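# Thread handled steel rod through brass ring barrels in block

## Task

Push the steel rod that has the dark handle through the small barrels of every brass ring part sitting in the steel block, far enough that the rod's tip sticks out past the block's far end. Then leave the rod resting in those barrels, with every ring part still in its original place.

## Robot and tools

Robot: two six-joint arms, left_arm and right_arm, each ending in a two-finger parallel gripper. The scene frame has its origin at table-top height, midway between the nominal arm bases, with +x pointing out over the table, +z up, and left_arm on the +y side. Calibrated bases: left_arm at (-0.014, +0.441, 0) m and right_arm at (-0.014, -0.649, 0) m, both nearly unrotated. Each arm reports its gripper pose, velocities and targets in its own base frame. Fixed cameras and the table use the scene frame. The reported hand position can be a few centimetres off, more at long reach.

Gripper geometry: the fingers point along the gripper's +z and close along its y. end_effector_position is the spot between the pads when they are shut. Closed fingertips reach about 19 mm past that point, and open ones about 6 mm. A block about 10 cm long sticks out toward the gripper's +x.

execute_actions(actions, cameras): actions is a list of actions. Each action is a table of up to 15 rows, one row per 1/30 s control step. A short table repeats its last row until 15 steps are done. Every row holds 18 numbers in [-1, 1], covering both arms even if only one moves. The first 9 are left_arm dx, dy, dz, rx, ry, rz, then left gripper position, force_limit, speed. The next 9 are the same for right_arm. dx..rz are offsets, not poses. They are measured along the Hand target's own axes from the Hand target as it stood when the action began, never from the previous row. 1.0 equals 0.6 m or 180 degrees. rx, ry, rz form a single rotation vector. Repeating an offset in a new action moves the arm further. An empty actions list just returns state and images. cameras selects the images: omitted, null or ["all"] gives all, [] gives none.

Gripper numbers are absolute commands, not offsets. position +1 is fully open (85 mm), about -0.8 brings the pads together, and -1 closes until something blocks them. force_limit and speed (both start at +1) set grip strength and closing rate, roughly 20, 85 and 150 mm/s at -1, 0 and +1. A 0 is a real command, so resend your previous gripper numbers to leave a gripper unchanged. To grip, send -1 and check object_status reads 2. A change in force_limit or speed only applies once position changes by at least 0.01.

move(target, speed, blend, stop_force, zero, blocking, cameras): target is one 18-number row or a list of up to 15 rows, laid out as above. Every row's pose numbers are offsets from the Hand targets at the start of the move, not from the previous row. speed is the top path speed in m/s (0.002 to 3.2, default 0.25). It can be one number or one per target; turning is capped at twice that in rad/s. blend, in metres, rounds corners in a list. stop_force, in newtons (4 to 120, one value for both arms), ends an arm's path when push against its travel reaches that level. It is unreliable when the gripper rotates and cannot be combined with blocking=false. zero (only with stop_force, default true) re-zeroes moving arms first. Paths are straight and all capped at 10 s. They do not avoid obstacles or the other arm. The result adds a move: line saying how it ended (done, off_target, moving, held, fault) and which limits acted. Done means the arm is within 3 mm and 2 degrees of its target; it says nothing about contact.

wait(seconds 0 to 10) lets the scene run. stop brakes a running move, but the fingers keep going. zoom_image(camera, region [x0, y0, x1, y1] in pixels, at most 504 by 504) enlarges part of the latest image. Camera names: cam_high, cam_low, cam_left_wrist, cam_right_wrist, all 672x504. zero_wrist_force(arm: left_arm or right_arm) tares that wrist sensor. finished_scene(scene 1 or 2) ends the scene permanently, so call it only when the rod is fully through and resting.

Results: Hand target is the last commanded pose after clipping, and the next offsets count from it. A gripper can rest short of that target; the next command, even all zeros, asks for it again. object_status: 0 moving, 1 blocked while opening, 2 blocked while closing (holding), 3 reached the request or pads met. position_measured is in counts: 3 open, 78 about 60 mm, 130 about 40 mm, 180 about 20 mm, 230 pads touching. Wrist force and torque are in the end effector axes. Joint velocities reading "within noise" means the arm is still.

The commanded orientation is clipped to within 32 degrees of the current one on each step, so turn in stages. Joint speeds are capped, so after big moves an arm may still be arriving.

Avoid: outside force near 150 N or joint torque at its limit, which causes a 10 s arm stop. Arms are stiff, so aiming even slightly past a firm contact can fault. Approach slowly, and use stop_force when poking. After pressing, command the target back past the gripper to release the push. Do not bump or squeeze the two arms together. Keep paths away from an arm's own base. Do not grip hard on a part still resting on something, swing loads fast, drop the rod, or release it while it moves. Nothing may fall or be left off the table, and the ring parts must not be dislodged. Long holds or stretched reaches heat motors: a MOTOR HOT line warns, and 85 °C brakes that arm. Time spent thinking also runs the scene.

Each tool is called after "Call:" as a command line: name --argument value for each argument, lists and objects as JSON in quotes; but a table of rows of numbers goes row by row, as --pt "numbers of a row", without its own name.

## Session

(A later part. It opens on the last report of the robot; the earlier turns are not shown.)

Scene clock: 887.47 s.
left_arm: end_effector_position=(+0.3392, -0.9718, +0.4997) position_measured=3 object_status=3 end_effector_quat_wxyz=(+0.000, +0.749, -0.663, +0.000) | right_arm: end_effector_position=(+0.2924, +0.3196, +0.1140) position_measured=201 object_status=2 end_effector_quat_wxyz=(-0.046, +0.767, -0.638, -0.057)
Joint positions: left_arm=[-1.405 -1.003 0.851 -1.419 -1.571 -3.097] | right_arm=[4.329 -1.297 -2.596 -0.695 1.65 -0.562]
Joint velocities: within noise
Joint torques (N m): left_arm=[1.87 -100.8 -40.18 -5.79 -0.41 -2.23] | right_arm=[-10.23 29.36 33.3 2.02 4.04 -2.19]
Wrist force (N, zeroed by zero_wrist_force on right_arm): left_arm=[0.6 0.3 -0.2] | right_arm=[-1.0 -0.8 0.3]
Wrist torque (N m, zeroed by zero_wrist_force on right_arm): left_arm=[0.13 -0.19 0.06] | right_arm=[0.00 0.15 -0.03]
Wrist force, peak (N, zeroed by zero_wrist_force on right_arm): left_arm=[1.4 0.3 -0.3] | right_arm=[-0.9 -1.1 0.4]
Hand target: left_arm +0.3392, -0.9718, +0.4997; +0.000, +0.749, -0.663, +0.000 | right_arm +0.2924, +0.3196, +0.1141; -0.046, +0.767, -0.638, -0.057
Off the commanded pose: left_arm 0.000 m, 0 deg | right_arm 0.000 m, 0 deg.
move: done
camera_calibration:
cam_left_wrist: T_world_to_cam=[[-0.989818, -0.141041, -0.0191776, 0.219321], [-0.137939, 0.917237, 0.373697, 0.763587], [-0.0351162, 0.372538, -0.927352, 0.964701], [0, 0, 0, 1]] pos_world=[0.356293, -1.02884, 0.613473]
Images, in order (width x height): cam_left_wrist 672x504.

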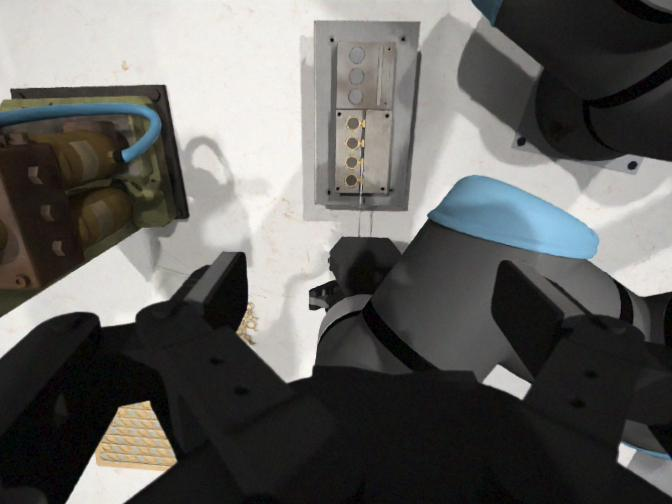

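Call:
move --pt "0 0 0 0 0 0 1 1 1 0.01318 0 -0.0021 0 0 0 -1 -1 -1" --speed 0.008 --stop_force 4 --zero false --cameras '["cam_left_wrist", "cam_right_wrist"]'

Call:
zoom_image --camera "cam_left_wrist" --region '[345, 125, 375, 175]'

Scene clock: 899.83 s.
left_arm: end_effector_position=(+0.3392, -0.9718, +0.4997) position_measured=3 object_status=3 end_effector_quat_wxyz=(+0.000, +0.749, -0.663, +0.000) | right_arm: end_effector_position=(+0.2938, +0.3117, +0.1141) position_measured=201 object_status=2 end_effector_quat_wxyz=(-0.046, +0.767, -0.638, -0.057)
Joint positions: left_arm=[-1.405 -1.003 0.851 -1.419 -1.571 -3.097] | right_arm=[4.317 -1.286 -2.603 -0.701 1.652 -0.573]
Joint velocities: within noise
Joint torques (N m): left_arm=[1.55 -99.53 -40.04 -5.7 -0.45 -2.16] | right_arm=[-9.62 28.8 33.41 2.04 4.03 -2.28]
Wrist force (N, zeroed by zero_wrist_force on right_arm): left_arm=[0.8 0.1 -0.4] | right_arm=[-0.9 -0.9 0.6]
Wrist torque (N m, zeroed by zero_wrist_force on right_arm): left_arm=[0.10 -0.21 0.05] | right_arm=[-0.01 0.10 -0.01]
Wrist force, peak (N, zeroed by zero_wrist_force on right_arm): left_arm=[1.3 0.8 -0.5] | right_arm=[-1.1 -1.0 0.3]
Hand target: left_arm +0.3392, -0.9718, +0.4997; +0.000, +0.749, -0.663, +0.000 | right_arm +0.2938, +0.3117, +0.1141; -0.046, +0.767, -0.638, -0.057
Off the commanded pose: left_arm 0.000 m, 0 deg | right_arm 0.000 m, 0 deg.
move: done
camera_calibration:
cam_left_wrist: T_world_to_cam=[[-0.989818, -0.141041, -0.0191776, 0.219321], [-0.137939, 0.917237, 0.373697, 0.763587], [-0.0351162, 0.372538, -0.927352, 0.964701], [0, 0, 0, 1]] pos_world=[0.356293, -1.02884, 0.613473]
cam_right_wrist: T_world_to_cam=[[-0.989749, -0.14281, 0.00120323, 0.347852], [-0.122753, 0.854992, 0.503905, -0.271648], [-0.0729914, 0.498592, -0.863758, 0.099079], [0, 0, 0, 1]] pos_world=[0.318172, 0.232533, 0.222047]
Images, in order (width x height): cam_left_wrist 672x504, cam_right_wrist 672x504.

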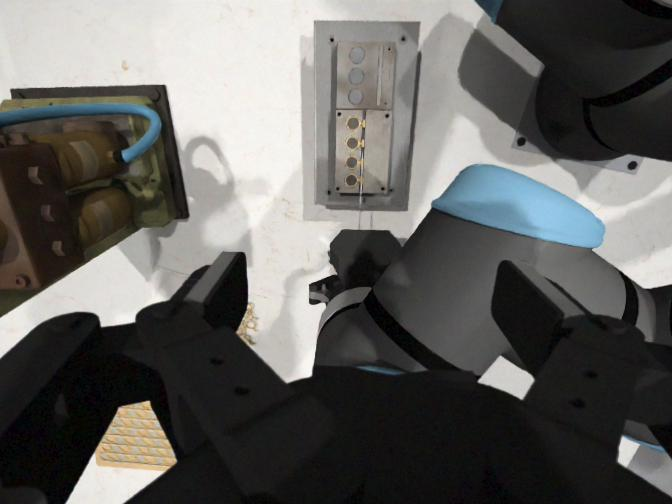

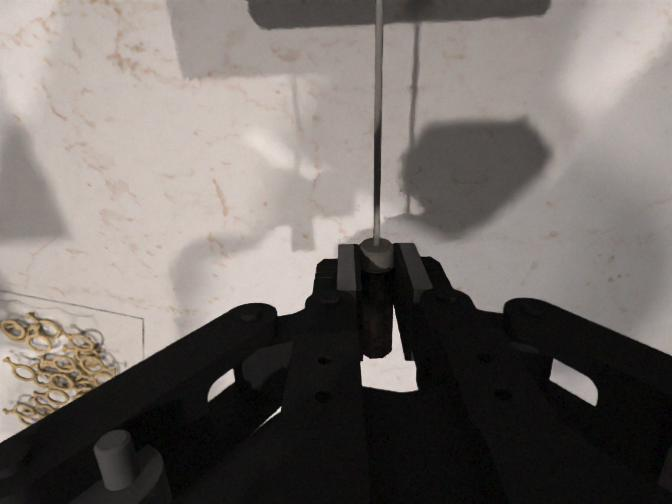

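Scaled by 10.080.

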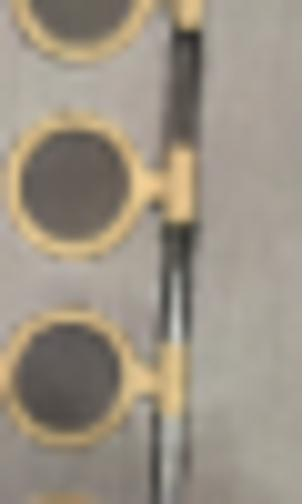

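Call:
move --pt "0 0 0 0 0 0 1 1 1 0.01153 0 -0.00184 0 0 0 -1 -1 -1" --speed 0.008 --stop_force 4 --zero false --cameras '["cam_left_wrist"]'

Call:
zoom_image --camera "cam_left_wrist" --region '[345, 125, 375, 175]'

Scene clock: 909.87 s.
left_arm: end_effector_position=(+0.3392, -0.9718, +0.4997) position_measured=3 object_status=3 end_effector_quat_wxyz=(+0.000, +0.749, -0.663, +0.000) | right_arm: end_effector_position=(+0.2951, +0.3048, +0.1142) position_measured=201 object_status=2 end_effector_quat_wxyz=(-0.046, +0.767, -0.638, -0.057)
Joint positions: left_arm=[-1.405 -1.003 0.851 -1.419 -1.571 -3.097] | right_arm=[4.307 -1.276 -2.608 -0.707 1.653 -0.584]
Joint velocities: within noise
Joint torques (N m): left_arm=[0.88 -99.61 -39.82 -5.64 -0.44 -2.22] | right_arm=[-9.74 29.32 33.59 1.94 4.12 -2.18]
Wrist force (N, zeroed by zero_wrist_force on right_arm): left_arm=[0.7 0.1 0.0] | right_arm=[-0.9 -0.9 0.4]
Wrist torque (N m, zeroed by zero_wrist_force on right_arm): left_arm=[0.10 -0.20 0.05] | right_arm=[0.00 0.07 0.00]
Wrist force, peak (N, zeroed by zero_wrist_force on right_arm): left_arm=[1.4 0.3 -0.4] | right_arm=[-1.0 -1.1 0.6]
Hand target: left_arm +0.3392, -0.9718, +0.4997; +0.000, +0.749, -0.663, +0.000 | right_arm +0.2951, +0.3048, +0.1142; -0.046, +0.767, -0.638, -0.057
Off the commanded pose: left_arm 0.000 m, 0 deg | right_arm 0.000 m, 0 deg.
move: done
camera_calibration:
cam_left_wrist: T_world_to_cam=[[-0.989818, -0.141041, -0.0191776, 0.219321], [-0.137939, 0.917237, 0.373697, 0.763587], [-0.0351162, 0.372538, -0.927352, 0.964701], [0, 0, 0, 1]] pos_world=[0.356293, -1.02884, 0.613473]
Images, in order (width x height): cam_left_wrist 672x504.

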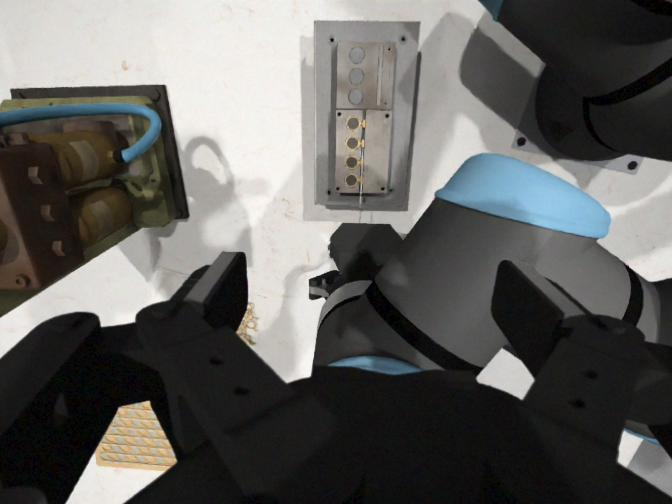

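Scaled by 10.080.

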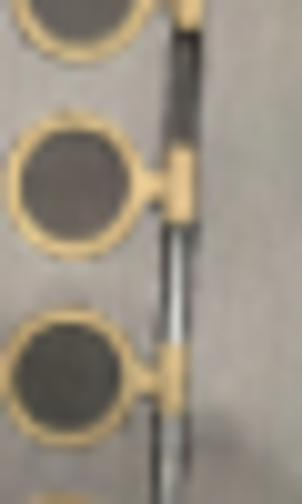

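Call:
move --pt "0 0 0 0 0 0 1 1 1 0.0198 0 -0.0031 0 0 0 -1 -1 -1" --speed 0.007 --stop_force 4 --zero false --cameras '["cam_left_wrist"]'

Call:
zoom_image --camera "cam_left_wrist" --region '[345, 105, 375, 155]'

Scene clock: 918.57 s.
left_arm: end_effector_position=(+0.3392, -0.9718, +0.4997) position_measured=3 object_status=3 end_effector_quat_wxyz=(+0.000, +0.749, -0.663, +0.000) | right_arm: end_effector_position=(+0.2973, +0.2930, +0.1143) position_measured=201 object_status=2 end_effector_quat_wxyz=(-0.046, +0.767, -0.638, -0.057)
Joint positions: left_arm=[-1.405 -1.003 0.851 -1.419 -1.571 -3.097] | right_arm=[4.288 -1.26 -2.617 -0.716 1.655 -0.603]
Joint velocities: within noise
Joint torques (N m): left_arm=[0.82 -99.24 -40.5 -5.49 -0.42 -2.3] | right_arm=[-9.57 27.32 33.29 1.97 4.15 -2.03]
Wrist force (N, zeroed by zero_wrist_force on right_arm): left_arm=[0.6 0.2 0.1] | right_arm=[-1.0 -0.8 0.8]
Wrist torque (N m, zeroed by zero_wrist_force on right_arm): left_arm=[0.13 -0.18 0.05] | right_arm=[0.03 0.05 0.01]
Wrist force, peak (N, zeroed by zero_wrist_force on right_arm): left_arm=[1.5 0.4 0.0] | right_arm=[-1.1 -1.2 0.8]
Hand target: left_arm +0.3392, -0.9718, +0.4997; +0.000, +0.749, -0.663, +0.000 | right_arm +0.2973, +0.2930, +0.1143; -0.046, +0.767, -0.638, -0.057
Off the commanded pose: left_arm 0.000 m, 0 deg | right_arm 0.000 m, 0 deg.
move: done
camera_calibration:
cam_left_wrist: T_world_to_cam=[[-0.989818, -0.141041, -0.0191776, 0.219321], [-0.137939, 0.917237, 0.373697, 0.763587], [-0.0351162, 0.372538, -0.927352, 0.964701], [0, 0, 0, 1]] pos_world=[0.356293, -1.02884, 0.613473]
Images, in order (width x height): cam_left_wrist 672x504.

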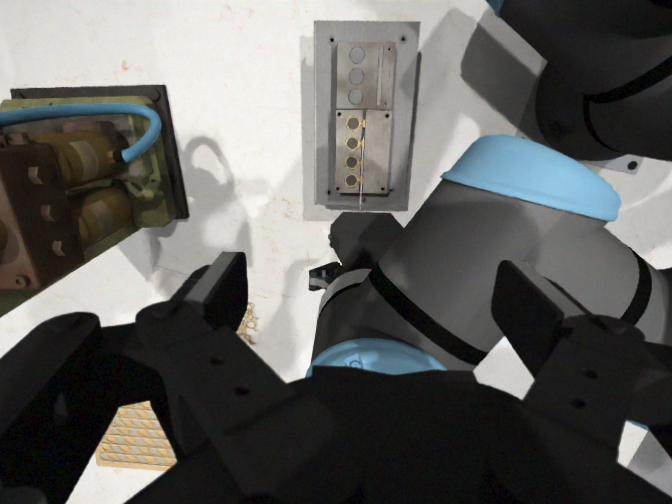

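Scaled by 10.080.

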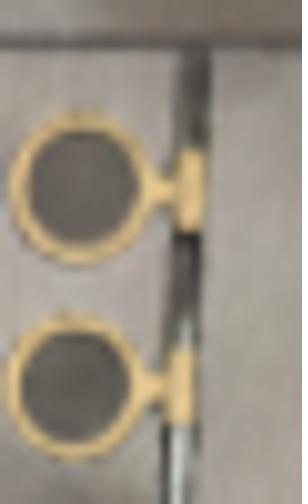

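Call:
move --pt "0 0 0 0 0 0 1 1 1 0.0198 0 -0.0031 0 0 0 -1 -1 -1" --speed 0.008 --stop_force 4 --zero false --cameras '["cam_left_wrist", "cam_right_wrist"]'

Call:
zoom_image --camera "cam_left_wrist" --region '[345, 105, 375, 155]'

Scene clock: 927.17 s.
left_arm: end_effector_position=(+0.3392, -0.9718, +0.4997) position_measured=3 object_status=3 end_effector_quat_wxyz=(+0.000, +0.749, -0.663, +0.000) | right_arm: end_effector_position=(+0.2995, +0.2812, +0.1144) position_measured=201 object_status=2 end_effector_quat_wxyz=(-0.046, +0.767, -0.638, -0.057)
Joint positions: left_arm=[-1.405 -1.003 0.851 -1.419 -1.571 -3.097] | right_arm=[4.268 -1.243 -2.625 -0.726 1.657 -0.622]
Joint velocities: within noise
Joint torques (N m): left_arm=[0.99 -98.19 -41 -5.56 -0.45 -2.34] | right_arm=[-8.72 26.29 33.89 1.93 4.03 -2.16]
Wrist force (N, zeroed by zero_wrist_force on right_arm): left_arm=[0.6 0.1 -0.3] | right_arm=[-0.9 -0.7 1.0]
Wrist torque (N m, zeroed by zero_wrist_force on right_arm): left_arm=[0.10 -0.18 0.05] | right_arm=[0.03 -0.01 0.02]
Wrist force, peak (N, zeroed by zero_wrist_force on right_arm): left_arm=[1.7 0.2 -0.1] | right_arm=[-1.3 -1.2 1.0]
Hand target: left_arm +0.3392, -0.9718, +0.4997; +0.000, +0.749, -0.663, +0.000 | right_arm +0.2995, +0.2812, +0.1144; -0.046, +0.767, -0.638, -0.057
Off the commanded pose: left_arm 0.000 m, 0 deg | right_arm 0.000 m, 0 deg.
move: done
camera_calibration:
cam_left_wrist: T_world_to_cam=[[-0.989818, -0.141041, -0.0191776, 0.219321], [-0.137939, 0.917237, 0.373697, 0.763587], [-0.0351162, 0.372538, -0.927352, 0.964701], [0, 0, 0, 1]] pos_world=[0.356293, -1.02884, 0.613473]
cam_right_wrist: T_world_to_cam=[[-0.989749, -0.14281, 0.00120323, 0.349123], [-0.122753, 0.854992, 0.503905, -0.244937], [-0.0729914, 0.498592, -0.863758, 0.115011], [0, 0, 0, 1]] pos_world=[0.323872, 0.201933, 0.222347]
Images, in order (width x height): cam_left_wrist 672x504, cam_right_wrist 672x504.

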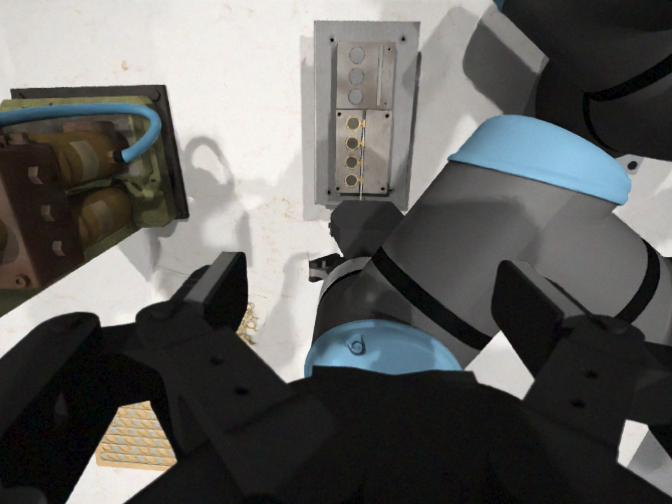

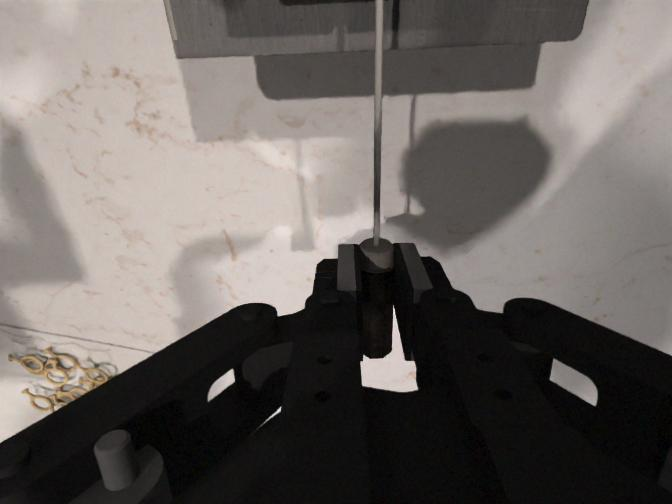

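Scaled by 10.080.

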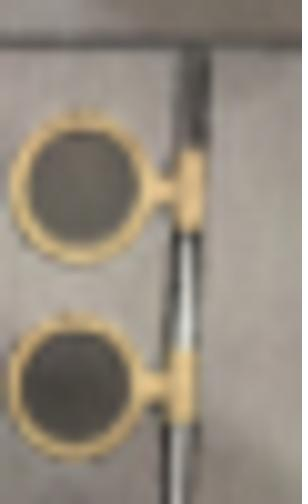

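Call:
move --pt "0 0 0 0 0 0 1 1 1 0.0181 0 -0.0023 0 0 0 -1 -1 -1" --speed 0.007 --stop_force 4 --zero false --cameras '["cam_left_wrist"]'

Call:
zoom_image --camera "cam_left_wrist" --region '[345, 90, 375, 140]'

Scene clock: 940.17 s.
left_arm: end_effector_position=(+0.3392, -0.9718, +0.4997) position_measured=3 object_status=3 end_effector_quat_wxyz=(+0.000, +0.749, -0.663, +0.000) | right_arm: end_effector_position=(+0.3015, +0.2704, +0.1142) position_measured=201 object_status=2 end_effector_quat_wxyz=(-0.046, +0.767, -0.638, -0.057)
Joint positions: left_arm=[-1.405 -1.003 0.851 -1.419 -1.571 -3.097] | right_arm=[4.249 -1.23 -2.632 -0.734 1.66 -0.641]
Joint velocities: within noise
Joint torques (N m): left_arm=[0.18 -98.63 -41.57 -5.34 -0.25 -2.23] | right_arm=[-9.38 25.26 34.03 2 4.11 -2.15]
Wrist force (N, zeroed by zero_wrist_force on right_arm): left_arm=[1.1 0.6 -0.1] | right_arm=[-1.3 -1.2 1.0]
Wrist torque (N m, zeroed by zero_wrist_force on right_arm): left_arm=[0.18 -0.27 0.05] | right_arm=[-0.03 0.06 0.03]
Wrist force, peak (N, zeroed by zero_wrist_force on right_arm): left_arm=[1.4 -0.3 0.5] | right_arm=[-1.0 -1.1 1.2]
Hand target: left_arm +0.3392, -0.9718, +0.4997; +0.000, +0.749, -0.663, +0.000 | right_arm +0.3015, +0.2704, +0.1142; -0.046, +0.767, -0.638, -0.057
Off the commanded pose: left_arm 0.000 m, 0 deg | right_arm 0.000 m, 0 deg.
move: done
camera_calibration:
cam_left_wrist: T_world_to_cam=[[-0.989818, -0.141041, -0.0191776, 0.219321], [-0.137939, 0.917237, 0.373697, 0.763587], [-0.0351162, 0.372538, -0.927352, 0.964701], [0, 0, 0, 1]] pos_world=[0.356293, -1.02884, 0.613473]
Images, in order (width x height): cam_left_wrist 672x504.

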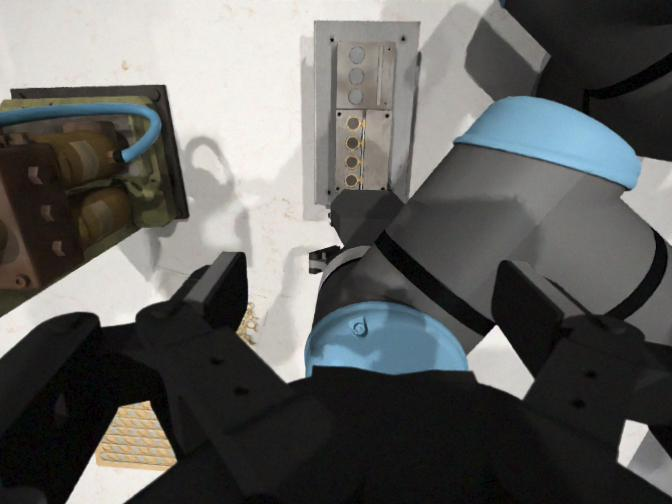

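Scaled by 10.080.

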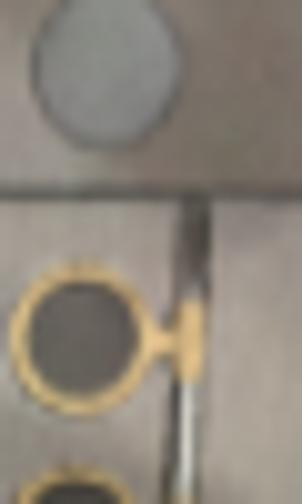

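Call:
move --pt "0 0 0 0 0 0 1 1 1 0.01318 0 -0.0018 0 0 0 -1 -1 -1" --speed 0.008 --stop_force 4 --zero false --cameras '["cam_left_wrist", "cam_right_wrist"]'

Call:
zoom_image --camera "cam_left_wrist" --region '[345, 90, 375, 140]'

Scene clock: 950.67 s.
left_arm: end_effector_position=(+0.3392, -0.9718, +0.4997) position_measured=3 object_status=3 end_effector_quat_wxyz=(+0.000, +0.749, -0.663, +0.000) | right_arm: end_effector_position=(+0.3029, +0.2626, +0.1141) position_measured=201 object_status=2 end_effector_quat_wxyz=(-0.046, +0.767, -0.638, -0.057)
Joint positions: left_arm=[-1.405 -1.003 0.851 -1.419 -1.571 -3.097] | right_arm=[4.235 -1.22 -2.637 -0.74 1.661 -0.655]
Joint velocities: within noise
Joint torques (N m): left_arm=[1.2 -97.28 -41.88 -5.25 -0.35 -2.42] | right_arm=[-10.02 24.87 34.23 1.63 4.07 -2.08]
Wrist force (N, zeroed by zero_wrist_force on right_arm): left_arm=[0.6 0.4 -0.4] | right_arm=[-1.0 -1.2 0.6]
Wrist torque (N m, zeroed by zero_wrist_force on right_arm): left_arm=[0.16 -0.19 0.05] | right_arm=[-0.02 0.01 0.03]
Wrist force, peak (N, zeroed by zero_wrist_force on right_arm): left_arm=[1.3 0.2 -0.3] | right_arm=[-1.2 -1.3 0.7]
Hand target: left_arm +0.3392, -0.9718, +0.4997; +0.000, +0.749, -0.663, +0.000 | right_arm +0.3029, +0.2626, +0.1141; -0.046, +0.767, -0.638, -0.057
Off the commanded pose: left_arm 0.000 m, 0 deg | right_arm 0.000 m, 0 deg.
move: done
camera_calibration:
cam_left_wrist: T_world_to_cam=[[-0.989818, -0.141041, -0.0191776, 0.219321], [-0.137939, 0.917237, 0.373697, 0.763587], [-0.0351162, 0.372538, -0.927352, 0.964701], [0, 0, 0, 1]] pos_world=[0.356293, -1.02884, 0.613473]
cam_right_wrist: T_world_to_cam=[[-0.989749, -0.14281, 0.00120323, 0.349931], [-0.122753, 0.854992, 0.503905, -0.228453], [-0.0729914, 0.498592, -0.863758, 0.124281], [0, 0, 0, 1]] pos_world=[0.327372, 0.183333, 0.222047]
Images, in order (width x height): cam_left_wrist 672x504, cam_right_wrist 672x504.

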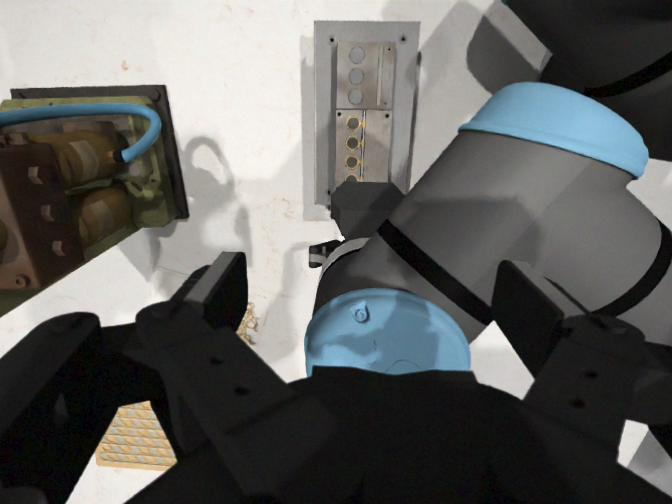

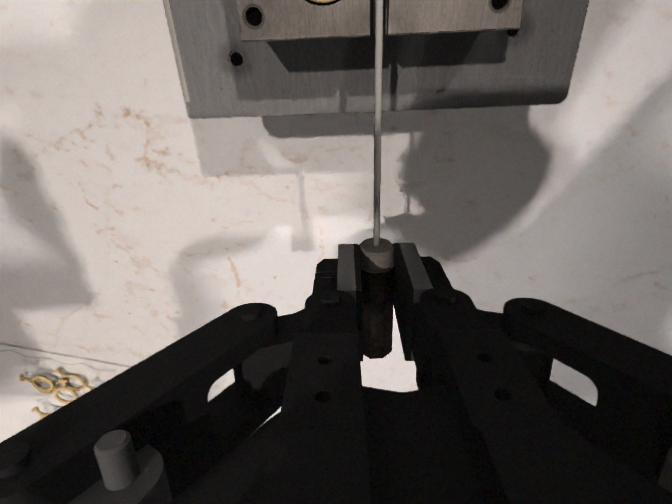

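Scaled by 10.080.

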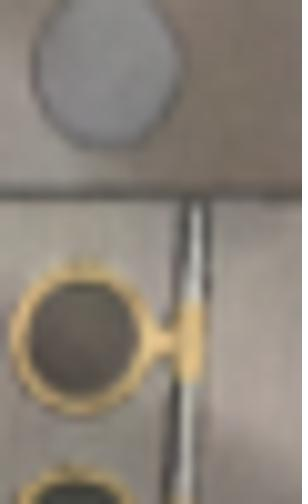

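Call:
move --pt "0 0 0 0 0 0 1 1 1 0.0165 0 -0.0025 0 0 0 -1 -1 -1" --speed 0.01 --stop_force 4 --zero false --cameras '["cam_left_wrist"]'

Call:
zoom_image --camera "cam_left_wrist" --region '[345, 90, 375, 140]'

Scene clock: 967.43 s.
left_arm: end_effector_position=(+0.3392, -0.9718, +0.4997) position_measured=3 object_status=3 end_effector_quat_wxyz=(+0.000, +0.749, -0.663, +0.000) | right_arm: end_effector_position=(+0.3048, +0.2527, +0.1142) position_measured=201 object_status=2 end_effector_quat_wxyz=(-0.046, +0.767, -0.638, -0.057)
Joint positions: left_arm=[-1.405 -1.003 0.851 -1.419 -1.571 -3.097] | right_arm=[4.217 -1.207 -2.643 -0.748 1.663 -0.674]
Joint velocities: within noise
Joint torques (N m): left_arm=[1.7 -98.05 -41.61 -5.33 -0.32 -2.13] | right_arm=[-8.98 24.19 34.51 1.91 4.17 -2.08]
Wrist force (N, zeroed by zero_wrist_force on right_arm): left_arm=[0.8 0.4 0.0] | right_arm=[-1.2 -1.1 0.9]
Wrist torque (N m, zeroed by zero_wrist_force on right_arm): left_arm=[0.14 -0.22 0.05] | right_arm=[0.03 0.04 0.04]
Wrist force, peak (N, zeroed by zero_wrist_force on right_arm): left_arm=[1.2 1.2 -0.1] | right_arm=[-1.4 -1.0 0.8]
Hand target: left_arm +0.3392, -0.9718, +0.4997; +0.000, +0.749, -0.663, +0.000 | right_arm +0.3048, +0.2527, +0.1142; -0.046, +0.767, -0.638, -0.057
Off the commanded pose: left_arm 0.000 m, 0 deg | right_arm 0.000 m, 0 deg.
move: done
camera_calibration:
cam_left_wrist: T_world_to_cam=[[-0.989818, -0.141041, -0.0191776, 0.219321], [-0.137939, 0.917237, 0.373697, 0.763587], [-0.0351162, 0.372538, -0.927352, 0.964701], [0, 0, 0, 1]] pos_world=[0.356293, -1.02884, 0.613473]
Images, in order (width x height): cam_left_wrist 672x504.

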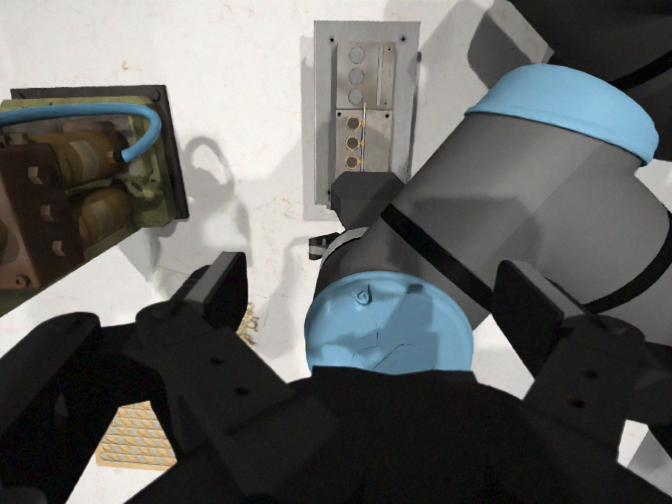

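Scaled by 10.080.

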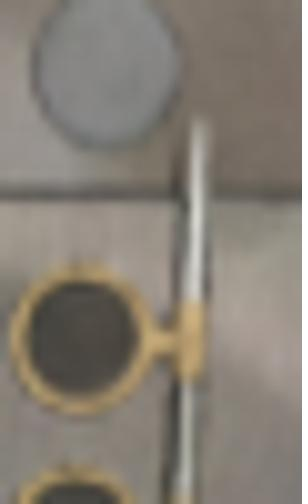

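Call:
move --pt "0 0 -0.25 0 0 0 1 1 1 0.0214 0 -0.0032 0 0 0 -1 -1 -1" --speed 0.09 --cameras '["cam_left_wrist", "cam_right_wrist"]'

Call:
move --pt "0 0 0 0 0 0 1 1 1 0.0264 0 -0.004 0 0 0 -1 -1 -1" --speed 0.01 --stop_force 4 --zero false --cameras '["cam_left_wrist", "cam_right_wrist"]'

Scene clock: 978.70 s.
left_arm: end_effector_position=(+0.3391, -0.9718, +0.6497) position_measured=3 object_status=3 end_effector_quat_wxyz=(+0.000, +0.749, -0.663, +0.000) | right_arm: end_effector_position=(+0.3071, +0.2400, +0.1142) position_measured=201 object_status=2 end_effector_quat_wxyz=(-0.046, +0.767, -0.638, -0.057)
Joint positions: left_arm=[-1.405 -0.854 0.32 -1.037 -1.571 -3.097] | right_arm=[4.192 -1.192 -2.65 -0.759 1.666 -0.699]
Joint velocities: within noise
Joint torques (N m): left_arm=[8.43 -87.94 -54.43 -3.11 -2.24 2.25] | right_arm=[-8.93 22.83 34.34 1.72 4.18 -2.23]
Wrist force (N, zeroed by zero_wrist_force on right_arm): left_arm=[1.6 0.0 0.0] | right_arm=[-1.1 -1.5 0.7]
Wrist torque (N m, zeroed by zero_wrist_force on right_arm): left_arm=[0.06 -0.38 0.09] | right_arm=[0.02 0.04 0.05]
Wrist force, peak (N, zeroed by zero_wrist_force on right_arm): left_arm=[1.6 -0.4 -0.4] | right_arm=[-1.5 -1.3 0.8]
Hand target: left_arm +0.3391, -0.9718, +0.6497; +0.000, +0.749, -0.663, +0.000 | right_arm +0.3071, +0.2400, +0.1142; -0.046, +0.767, -0.638, -0.057
Off the commanded pose: left_arm 0.000 m, 0 deg | right_arm 0.000 m, 0 deg.
move: done
camera_calibration:
cam_left_wrist: T_world_to_cam=[[-0.989817, -0.141048, -0.0191635, 0.222179], [-0.137945, 0.917284, 0.373578, 0.707675], [-0.0351143, 0.372418, -0.927401, 1.10372], [0, 0, 0, 1]] pos_world=[0.356293, -1.02885, 0.763473]
cam_right_wrist: T_world_to_cam=[[-0.989749, -0.14281, 0.00120323, 0.35086], [-0.122753, 0.854992, 0.503905, -0.208665], [-0.0729914, 0.498592, -0.863758, 0.135942], [0, 0, 0, 1]] pos_world=[0.331572, 0.160733, 0.222147]
Images, in order (width x height): cam_left_wrist 672x504, cam_right_wrist 672x504.

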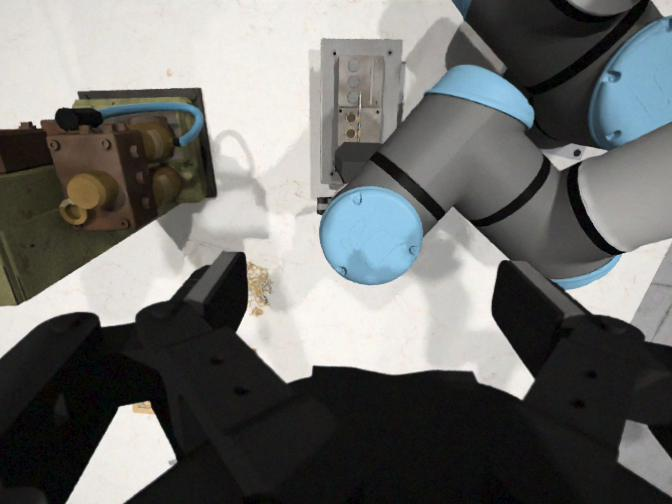

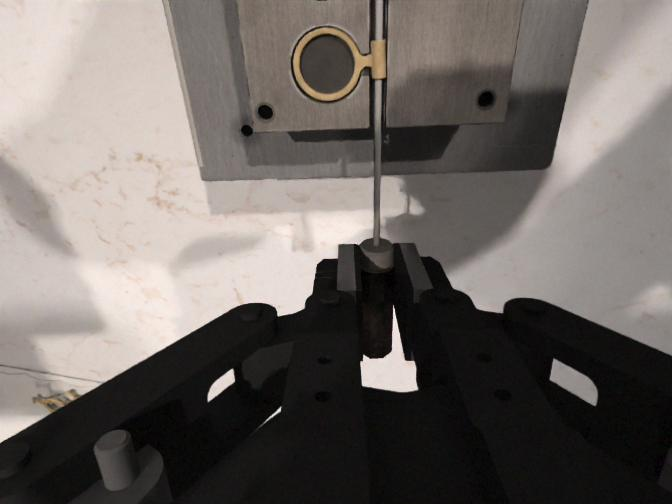

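Scene clock: 981.13 s.
left_arm: end_effector_position=(+0.3391, -0.9718, +0.6497) position_measured=3 object_status=3 end_effector_quat_wxyz=(+0.000, +0.749, -0.663, +0.000) | right_arm: end_effector_position=(+0.3100, +0.2242, +0.1142) position_measured=201 object_status=2 end_effector_quat_wxyz=(-0.046, +0.767, -0.638, -0.057)
Joint positions: left_arm=[-1.405 -0.854 0.32 -1.037 -1.571 -3.097] | right_arm=[4.159 -1.173 -2.657 -0.773 1.67 -0.731]
Joint velocities: within noise
Joint torques (N m): left_arm=[9.41 -88.02 -53.28 -3.9 -2.09 2.56] | right_arm=[-9.44 21.05 34.72 1.6 4.17 -2.1]
Wrist force (N, zeroed by zero_wrist_force on right_arm): left_arm=[1.2 0.4 0.0] | right_arm=[-1.1 -1.9 0.8]
Wrist torque (N m, zeroed by zero_wrist_force on right_arm): left_arm=[0.11 -0.31 0.09] | right_arm=[0.02 0.03 0.04]
Wrist force, peak (N, zeroed by zero_wrist_force on right_arm): left_arm=[1.7 -0.4 0.2] | right_arm=[-1.4 -2.1 0.9]
Hand target: left_arm +0.3391, -0.9718, +0.6497; +0.000, +0.749, -0.663, +0.000 | right_arm +0.3100, +0.2242, +0.1142; -0.046, +0.767, -0.638, -0.057
Off the commanded pose: left_arm 0.000 m, 0 deg | right_arm 0.000 m, 0 deg.
move: done
camera_calibration:
cam_left_wrist: T_world_to_cam=[[-0.989818, -0.141041, -0.0191776, 0.222198], [-0.137939, 0.917237, 0.373697, 0.707533], [-0.0351162, 0.372538, -0.927352, 1.1038], [0, 0, 0, 1]] pos_world=[0.356293, -1.02884, 0.763473]
cam_right_wrist: T_world_to_cam=[[-0.989749, -0.14281, 0.00120323, 0.351489], [-0.122753, 0.854992, 0.503905, -0.194886], [-0.0729914, 0.498592, -0.863758, 0.143982], [0, 0, 0, 1]] pos_world=[0.334472, 0.145033, 0.222147]
Images, in order (width x height): cam_left_wrist 672x504, cam_right_wrist 672x504.

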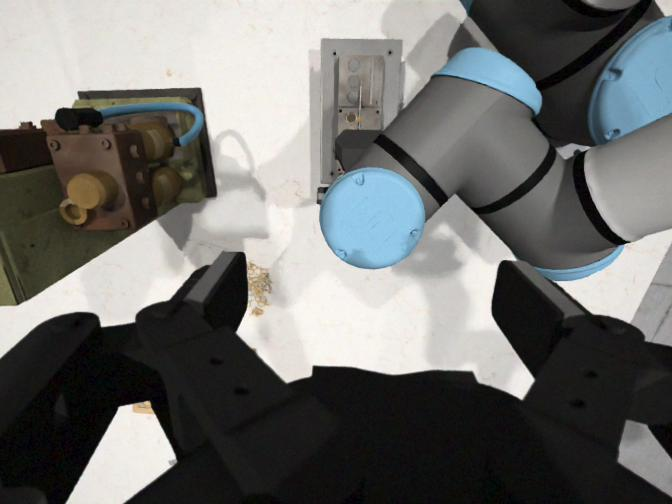

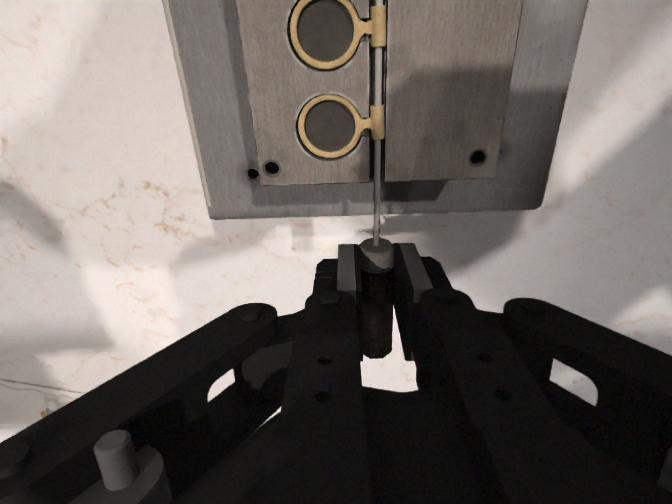

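Call:
move --pt "0 0 0 0 0 0 1 1 1 0.0181 -0.00025 -0.00275 0 0 0 -1 -1 -1" --speed 0.009 --stop_force 4 --zero false --cameras '["cam_left_wrist", "cam_right_wrist"]'

Call:
zoom_image --camera "cam_right_wrist" --region '[310, 150, 450, 290]'

Scene clock: 1001.47 s.
left_arm: end_effector_position=(+0.3391, -0.9718, +0.6497) position_measured=3 object_status=3 end_effector_quat_wxyz=(+0.000, +0.749, -0.663, +0.000) | right_arm: end_effector_position=(+0.3122, +0.2135, +0.1143) position_measured=201 object_status=2 end_effector_quat_wxyz=(-0.046, +0.767, -0.638, -0.057)
Joint positions: left_arm=[-1.405 -0.854 0.32 -1.037 -1.571 -3.097] | right_arm=[4.136 -1.162 -2.662 -0.782 1.672 -0.755]
Joint velocities: within noise
Joint torques (N m): left_arm=[9.24 -89.18 -47.83 -5.89 -1.7 2.46] | right_arm=[-9.47 21.41 35.28 1.74 3.98 -2.45]
Wrist force (N, zeroed by zero_wrist_force on right_arm): left_arm=[0.9 -0.3 -0.4] | right_arm=[-1.0 -1.3 0.8]
Wrist torque (N m, zeroed by zero_wrist_force on right_arm): left_arm=[0.02 -0.28 0.09] | right_arm=[0.00 0.09 0.09]
Wrist force, peak (N, zeroed by zero_wrist_force on right_arm): left_arm=[1.7 0.3 0.2] | right_arm=[-1.3 -2.2 0.8]
Hand target: left_arm +0.3391, -0.9718, +0.6497; +0.000, +0.749, -0.663, +0.000 | right_arm +0.3122, +0.2135, +0.1143; -0.046, +0.767, -0.638, -0.057
Off the commanded pose: left_arm 0.000 m, 0 deg | right_arm 0.000 m, 0 deg.
move: done
camera_calibration:
cam_left_wrist: T_world_to_cam=[[-0.989818, -0.141041, -0.0191776, 0.222198], [-0.137939, 0.917237, 0.373697, 0.707533], [-0.0351162, 0.372538, -0.927352, 1.1038], [0, 0, 0, 1]] pos_world=[0.356293, -1.02884, 0.763473]
cam_right_wrist: T_world_to_cam=[[-0.989749, -0.14281, 0.00120323, 0.352025], [-0.122753, 0.854992, 0.503905, -0.185444], [-0.0729914, 0.498592, -0.863758, 0.149606], [0, 0, 0, 1]] pos_world=[0.336572, 0.134233, 0.222247]
Images, in order (width x height): cam_left_wrist 672x504, cam_right_wrist 672x504.

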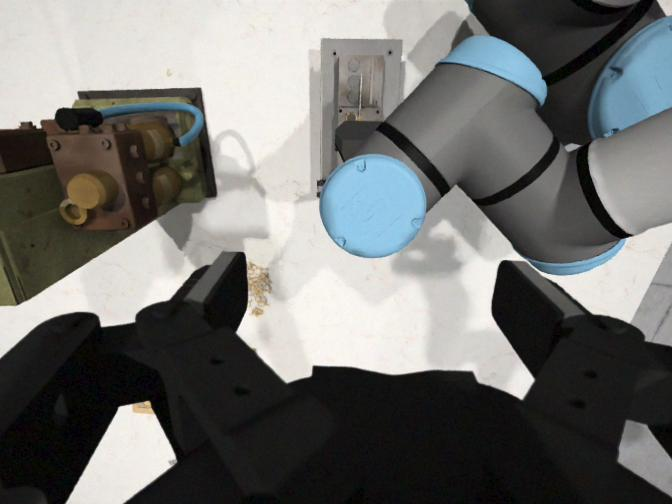

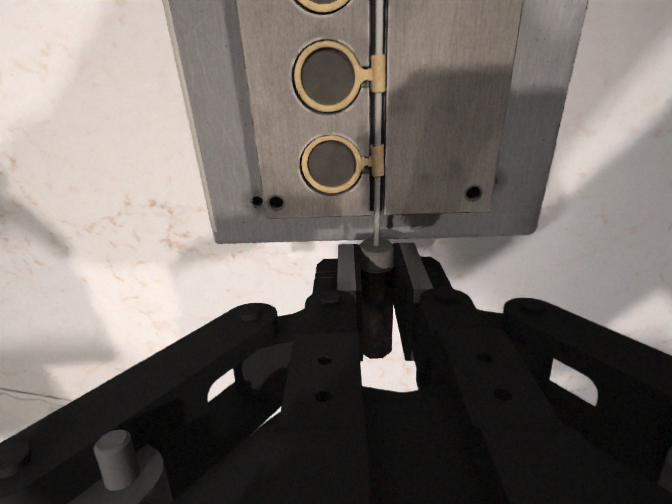

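Scaled by 3.600.

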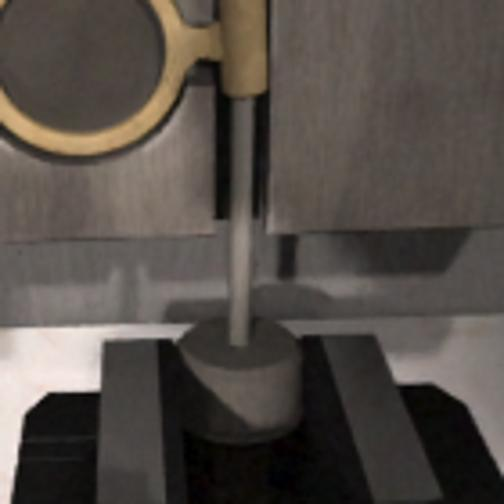

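Call:
move --pt "0 0 0 0 0 0 1 1 1 0.0101 0 -0.00145 0 0 0 -1 -1 -1" --speed 0.008 --stop_force 4 --zero false --cameras '["cam_right_wrist"]'

Call:
zoom_image --camera "cam_right_wrist" --region '[310, 150, 450, 290]'

Scene clock: 1028.90 s.
left_arm: end_effector_position=(+0.3391, -0.9718, +0.6497) position_measured=3 object_status=3 end_effector_quat_wxyz=(+0.000, +0.749, -0.663, +0.000) | right_arm: end_effector_position=(+0.3133, +0.2074, +0.1143) position_measured=201 object_status=2 end_effector_quat_wxyz=(-0.046, +0.767, -0.638, -0.057)
Joint positions: left_arm=[-1.405 -0.854 0.32 -1.037 -1.571 -3.097] | right_arm=[4.123 -1.156 -2.664 -0.787 1.674 -0.768]
Joint velocities: within noise
Joint torques (N m): left_arm=[7.72 -90.79 -43.92 -6.17 -1.33 2.28] | right_arm=[-8.96 19.98 35.5 1.71 4.18 -2.22]
Wrist force (N, zeroed by zero_wrist_force on right_arm): left_arm=[1.2 0.6 0.1] | right_arm=[-0.6 -1.4 0.6]
Wrist torque (N m, zeroed by zero_wrist_force on right_arm): left_arm=[0.16 -0.32 0.09] | right_arm=[-0.03 0.04 0.10]
Wrist force, peak (N, zeroed by zero_wrist_force on right_arm): left_arm=[1.7 0.2 0.3] | right_arm=[-1.0 -1.5 0.7]
Hand target: left_arm +0.3391, -0.9718, +0.6497; +0.000, +0.749, -0.663, +0.000 | right_arm +0.3133, +0.2074, +0.1143; -0.046, +0.767, -0.638, -0.057
Off the commanded pose: left_arm 0.000 m, 0 deg | right_arm 0.000 m, 0 deg.
move: done
camera_calibration:
cam_right_wrist: T_world_to_cam=[[-0.989749, -0.14281, 0.00120323, 0.352257], [-0.122753, 0.854992, 0.503905, -0.180129], [-0.0729914, 0.498592, -0.863758, 0.152592], [0, 0, 0, 1]] pos_world=[0.337672, 0.128233, 0.222147]
Images, in order (width x height): cam_right_wrist 672x504.

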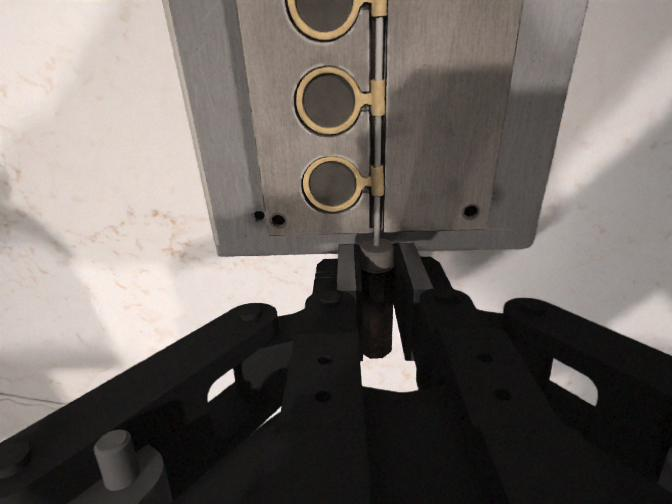

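Scaled by 3.600.

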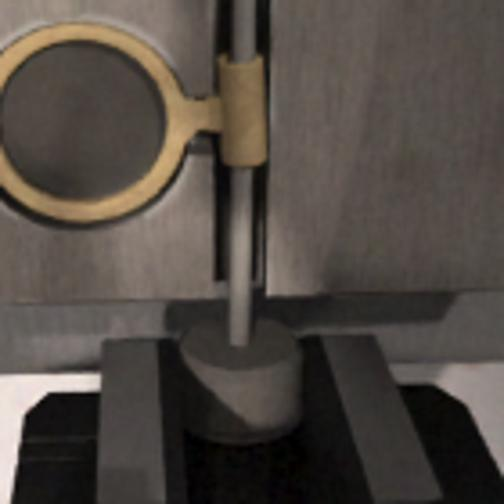

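Call:
move --pt "0 0 0 0 0 0 1 1 1 0 0 0 0 0 0 -0.48 -1 -1" --cameras '["cam_right_wrist"]'

Call:
zoom_image --camera "cam_right_wrist" --region '[310, 150, 450, 290]'

Scene clock: 1042.17 s.
left_arm: end_effector_position=(+0.3391, -0.9718, +0.6497) position_measured=3 object_status=3 end_effector_quat_wxyz=(+0.000, +0.749, -0.663, +0.000) | right_arm: end_effector_position=(+0.3133, +0.2074, +0.1143) position_measured=190 object_status=0 end_effector_quat_wxyz=(-0.046, +0.767, -0.638, -0.057)
Joint positions: left_arm=[-1.405 -0.854 0.32 -1.037 -1.571 -3.097] | right_arm=[4.123 -1.156 -2.664 -0.787 1.674 -0.768]
Joint velocities: within noise
Joint torques (N m): left_arm=[8.14 -90.56 -40.56 -6.12 -1.45 2.37] | right_arm=[-7.68 19.84 40.36 5.03 3.91 -2.15]
Wrist force (N, zeroed by zero_wrist_force on right_arm): left_arm=[0.8 -0.2 0.0] | right_arm=[-0.3 -0.9 0.4]
Wrist torque (N m, zeroed by zero_wrist_force on right_arm): left_arm=[0.02 -0.24 0.09] | right_arm=[-0.03 0.04 0.13]
Wrist force, peak (N, zeroed by zero_wrist_force on right_arm): left_arm=[1.7 -0.2 0.3] | right_arm=[-0.7 -1.7 0.5]
Hand target: left_arm +0.3391, -0.9718, +0.6497; +0.000, +0.749, -0.663, +0.000 | right_arm +0.3133, +0.2074, +0.1143; -0.046, +0.767, -0.638, -0.057
Off the commanded pose: left_arm 0.000 m, 0 deg | right_arm 0.000 m, 0 deg.
move: done
camera_calibration:
cam_right_wrist: T_world_to_cam=[[-0.989749, -0.14281, 0.00120323, 0.352257], [-0.122753, 0.854992, 0.503905, -0.180129], [-0.0729914, 0.498592, -0.863758, 0.152592], [0, 0, 0, 1]] pos_world=[0.337672, 0.128233, 0.222147]
Images, in order (width x height): cam_right_wrist 672x504.

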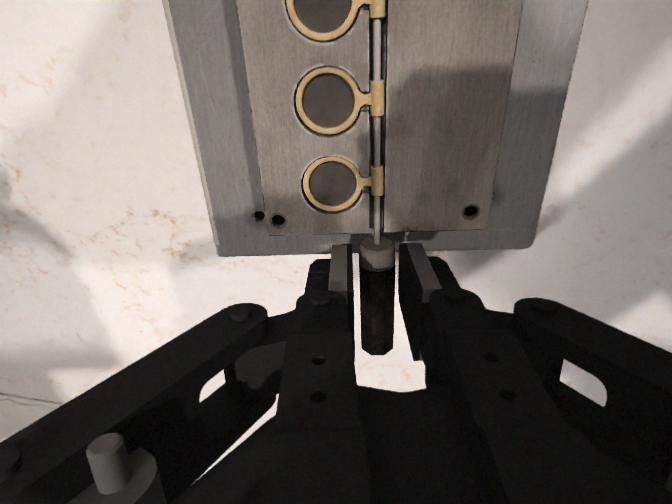

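Scaled by 3.600.

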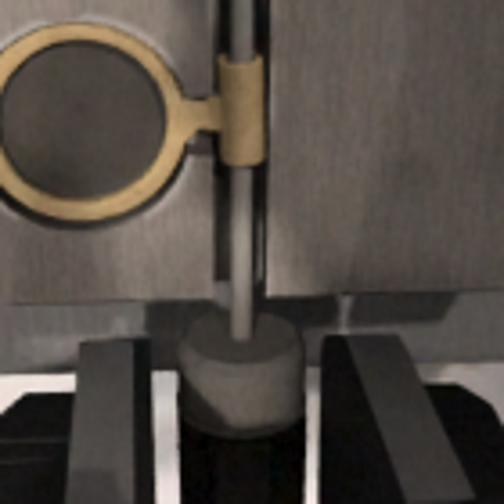

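Call:
move --pt "0 0 0 0 0 0 1 1 1 0 0 0 0 0 0 -0.22 -1 -1" --cameras '["cam_right_wrist"]'

Call:
move --pt "0 0 -0.25 0 0 0 1 1 1 -0.0149 0 -0.099 0 0 0 -0.22 -1 -1" --speed 0.06 --cameras '["cam_left_wrist", "cam_right_wrist"]'

Scene clock: 1047.50 s.
left_arm: end_effector_position=(+0.3391, -0.9718, +0.6497) position_measured=3 object_status=3 end_effector_quat_wxyz=(+0.000, +0.749, -0.663, +0.000) | right_arm: end_effector_position=(+0.3133, +0.2074, +0.1143) position_measured=157 object_status=0 end_effector_quat_wxyz=(-0.046, +0.767, -0.638, -0.057)
Joint positions: left_arm=[-1.405 -0.854 0.32 -1.037 -1.571 -3.097] | right_arm=[4.123 -1.156 -2.664 -0.787 1.674 -0.768]
Joint velocities: within noise
Joint torques (N m): left_arm=[6.98 -91.47 -36.66 -6.01 -1.02 2.36] | right_arm=[-5.13 19.3 46.56 7.87 3.71 -1.79]
Wrist force (N, zeroed by zero_wrist_force on right_arm): left_arm=[1.3 0.0 0.0] | right_arm=[-0.6 -0.7 0.5]
Wrist torque (N m, zeroed by zero_wrist_force on right_arm): left_arm=[0.05 -0.32 0.08] | right_arm=[-0.01 0.08 0.13]
Wrist force, peak (N, zeroed by zero_wrist_force on right_arm): left_arm=[1.9 0.0 0.3] | right_arm=[-1.0 -0.8 0.0]
Hand target: left_arm +0.3391, -0.9718, +0.6497; +0.000, +0.749, -0.663, +0.000 | right_arm +0.3133, +0.2074, +0.1143; -0.046, +0.767, -0.638, -0.057
Off the commanded pose: left_arm 0.000 m, 0 deg | right_arm 0.000 m, 0 deg.
move: done
camera_calibration:
cam_right_wrist: T_world_to_cam=[[-0.989749, -0.14281, 0.00120323, 0.352257], [-0.122753, 0.854992, 0.503905, -0.180129], [-0.0729914, 0.498592, -0.863758, 0.152592], [0, 0, 0, 1]] pos_world=[0.337672, 0.128233, 0.222147]
Images, in order (width x height): cam_right_wrist 672x504.

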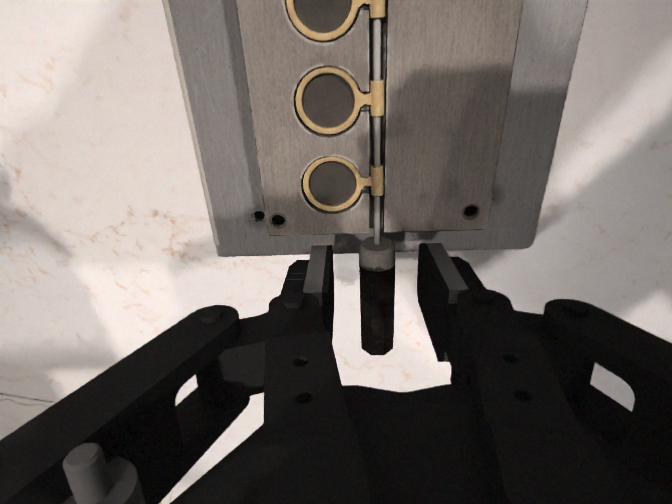

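Scene clock: 1050.43 s.
left_arm: end_effector_position=(+0.3385, -0.9701, +0.7979) position_measured=3 object_status=3 end_effector_quat_wxyz=(+0.074, +0.741, -0.656, +0.120) | right_arm: end_effector_position=(+0.3133, +0.2076, +0.1743) position_measured=157 object_status=3 end_effector_quat_wxyz=(-0.046, +0.767, -0.638, -0.057)
Joint positions: left_arm=[-1.416 -0.826 0.035 -1.059 -1.532 -3.103] | right_arm=[4.123 -1.047 -2.584 -0.977 1.674 -0.768]
Joint velocities: within noise
Joint torques (N m): left_arm=[-12.69 -105.01 -42.68 -8.14 2.23 -2.33] | right_arm=[12.22 17.01 54.59 1.17 -1.26 1.63]
Wrist force (N, zeroed by zero_wrist_force on right_arm): left_arm=[1.0 -0.5 0.2] | right_arm=[-1.1 -0.1 0.2]
Wrist torque (N m, zeroed by zero_wrist_force on right_arm): left_arm=[0.00 -0.28 0.07] | right_arm=[0.01 0.16 0.17]
Wrist force, peak (N, zeroed by zero_wrist_force on right_arm): left_arm=[1.5 0.2 1.3] | right_arm=[-0.6 -1.1 0.7]
Hand target: left_arm +0.3391, -0.9718, +0.7997; +0.000, +0.749, -0.663, +0.000 | right_arm +0.3133, +0.2076, +0.1743; -0.046, +0.767, -0.638, -0.057
Off the commanded pose: left_arm 0.002 m, 16 deg | right_arm 0.000 m, 0 deg.
elbow stopped short (left arm): the move would have taken joint 3 (elbow) straighter than the controller allows.
move: off_target (left_arm)
camera_calibration:
cam_left_wrist: T_world_to_cam=[[-0.986533, -0.151862, -0.060753, 0.246308], [-0.157559, 0.982047, 0.103721, 0.935415], [0.0439111, 0.111896, -0.992749, 1.01313], [0, 0, 0, 1]] pos_world=[0.345886, -0.994582, 0.92373]
cam_right_wrist: T_world_to_cam=[[-0.98975, -0.142809, 0.00120289, 0.352297], [-0.122749, 0.854967, 0.503949, -0.210497], [-0.0729967, 0.498635, -0.863733, 0.20445], [0, 0, 0, 1]] pos_world=[0.337772, 0.128333, 0.282246]
Images, in order (width x height): cam_left_wrist 672x504, cam_right_wrist 672x504.

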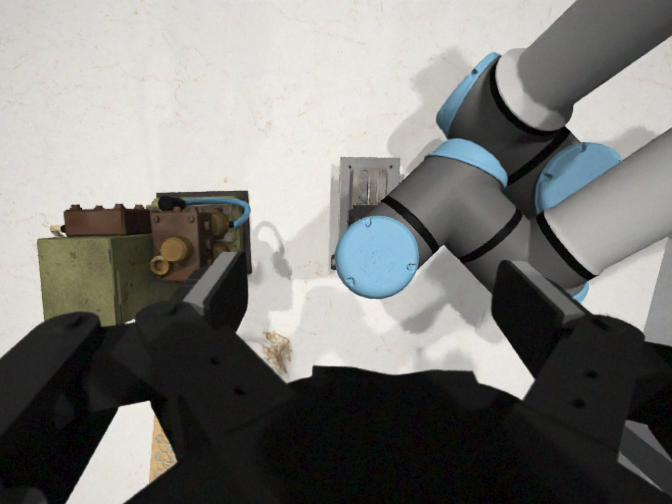

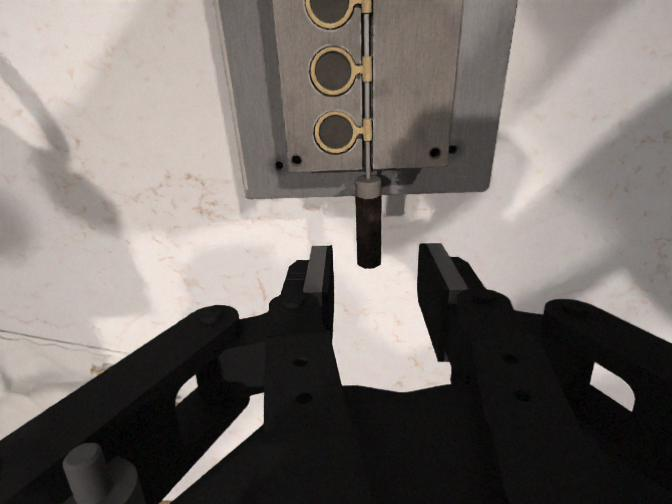

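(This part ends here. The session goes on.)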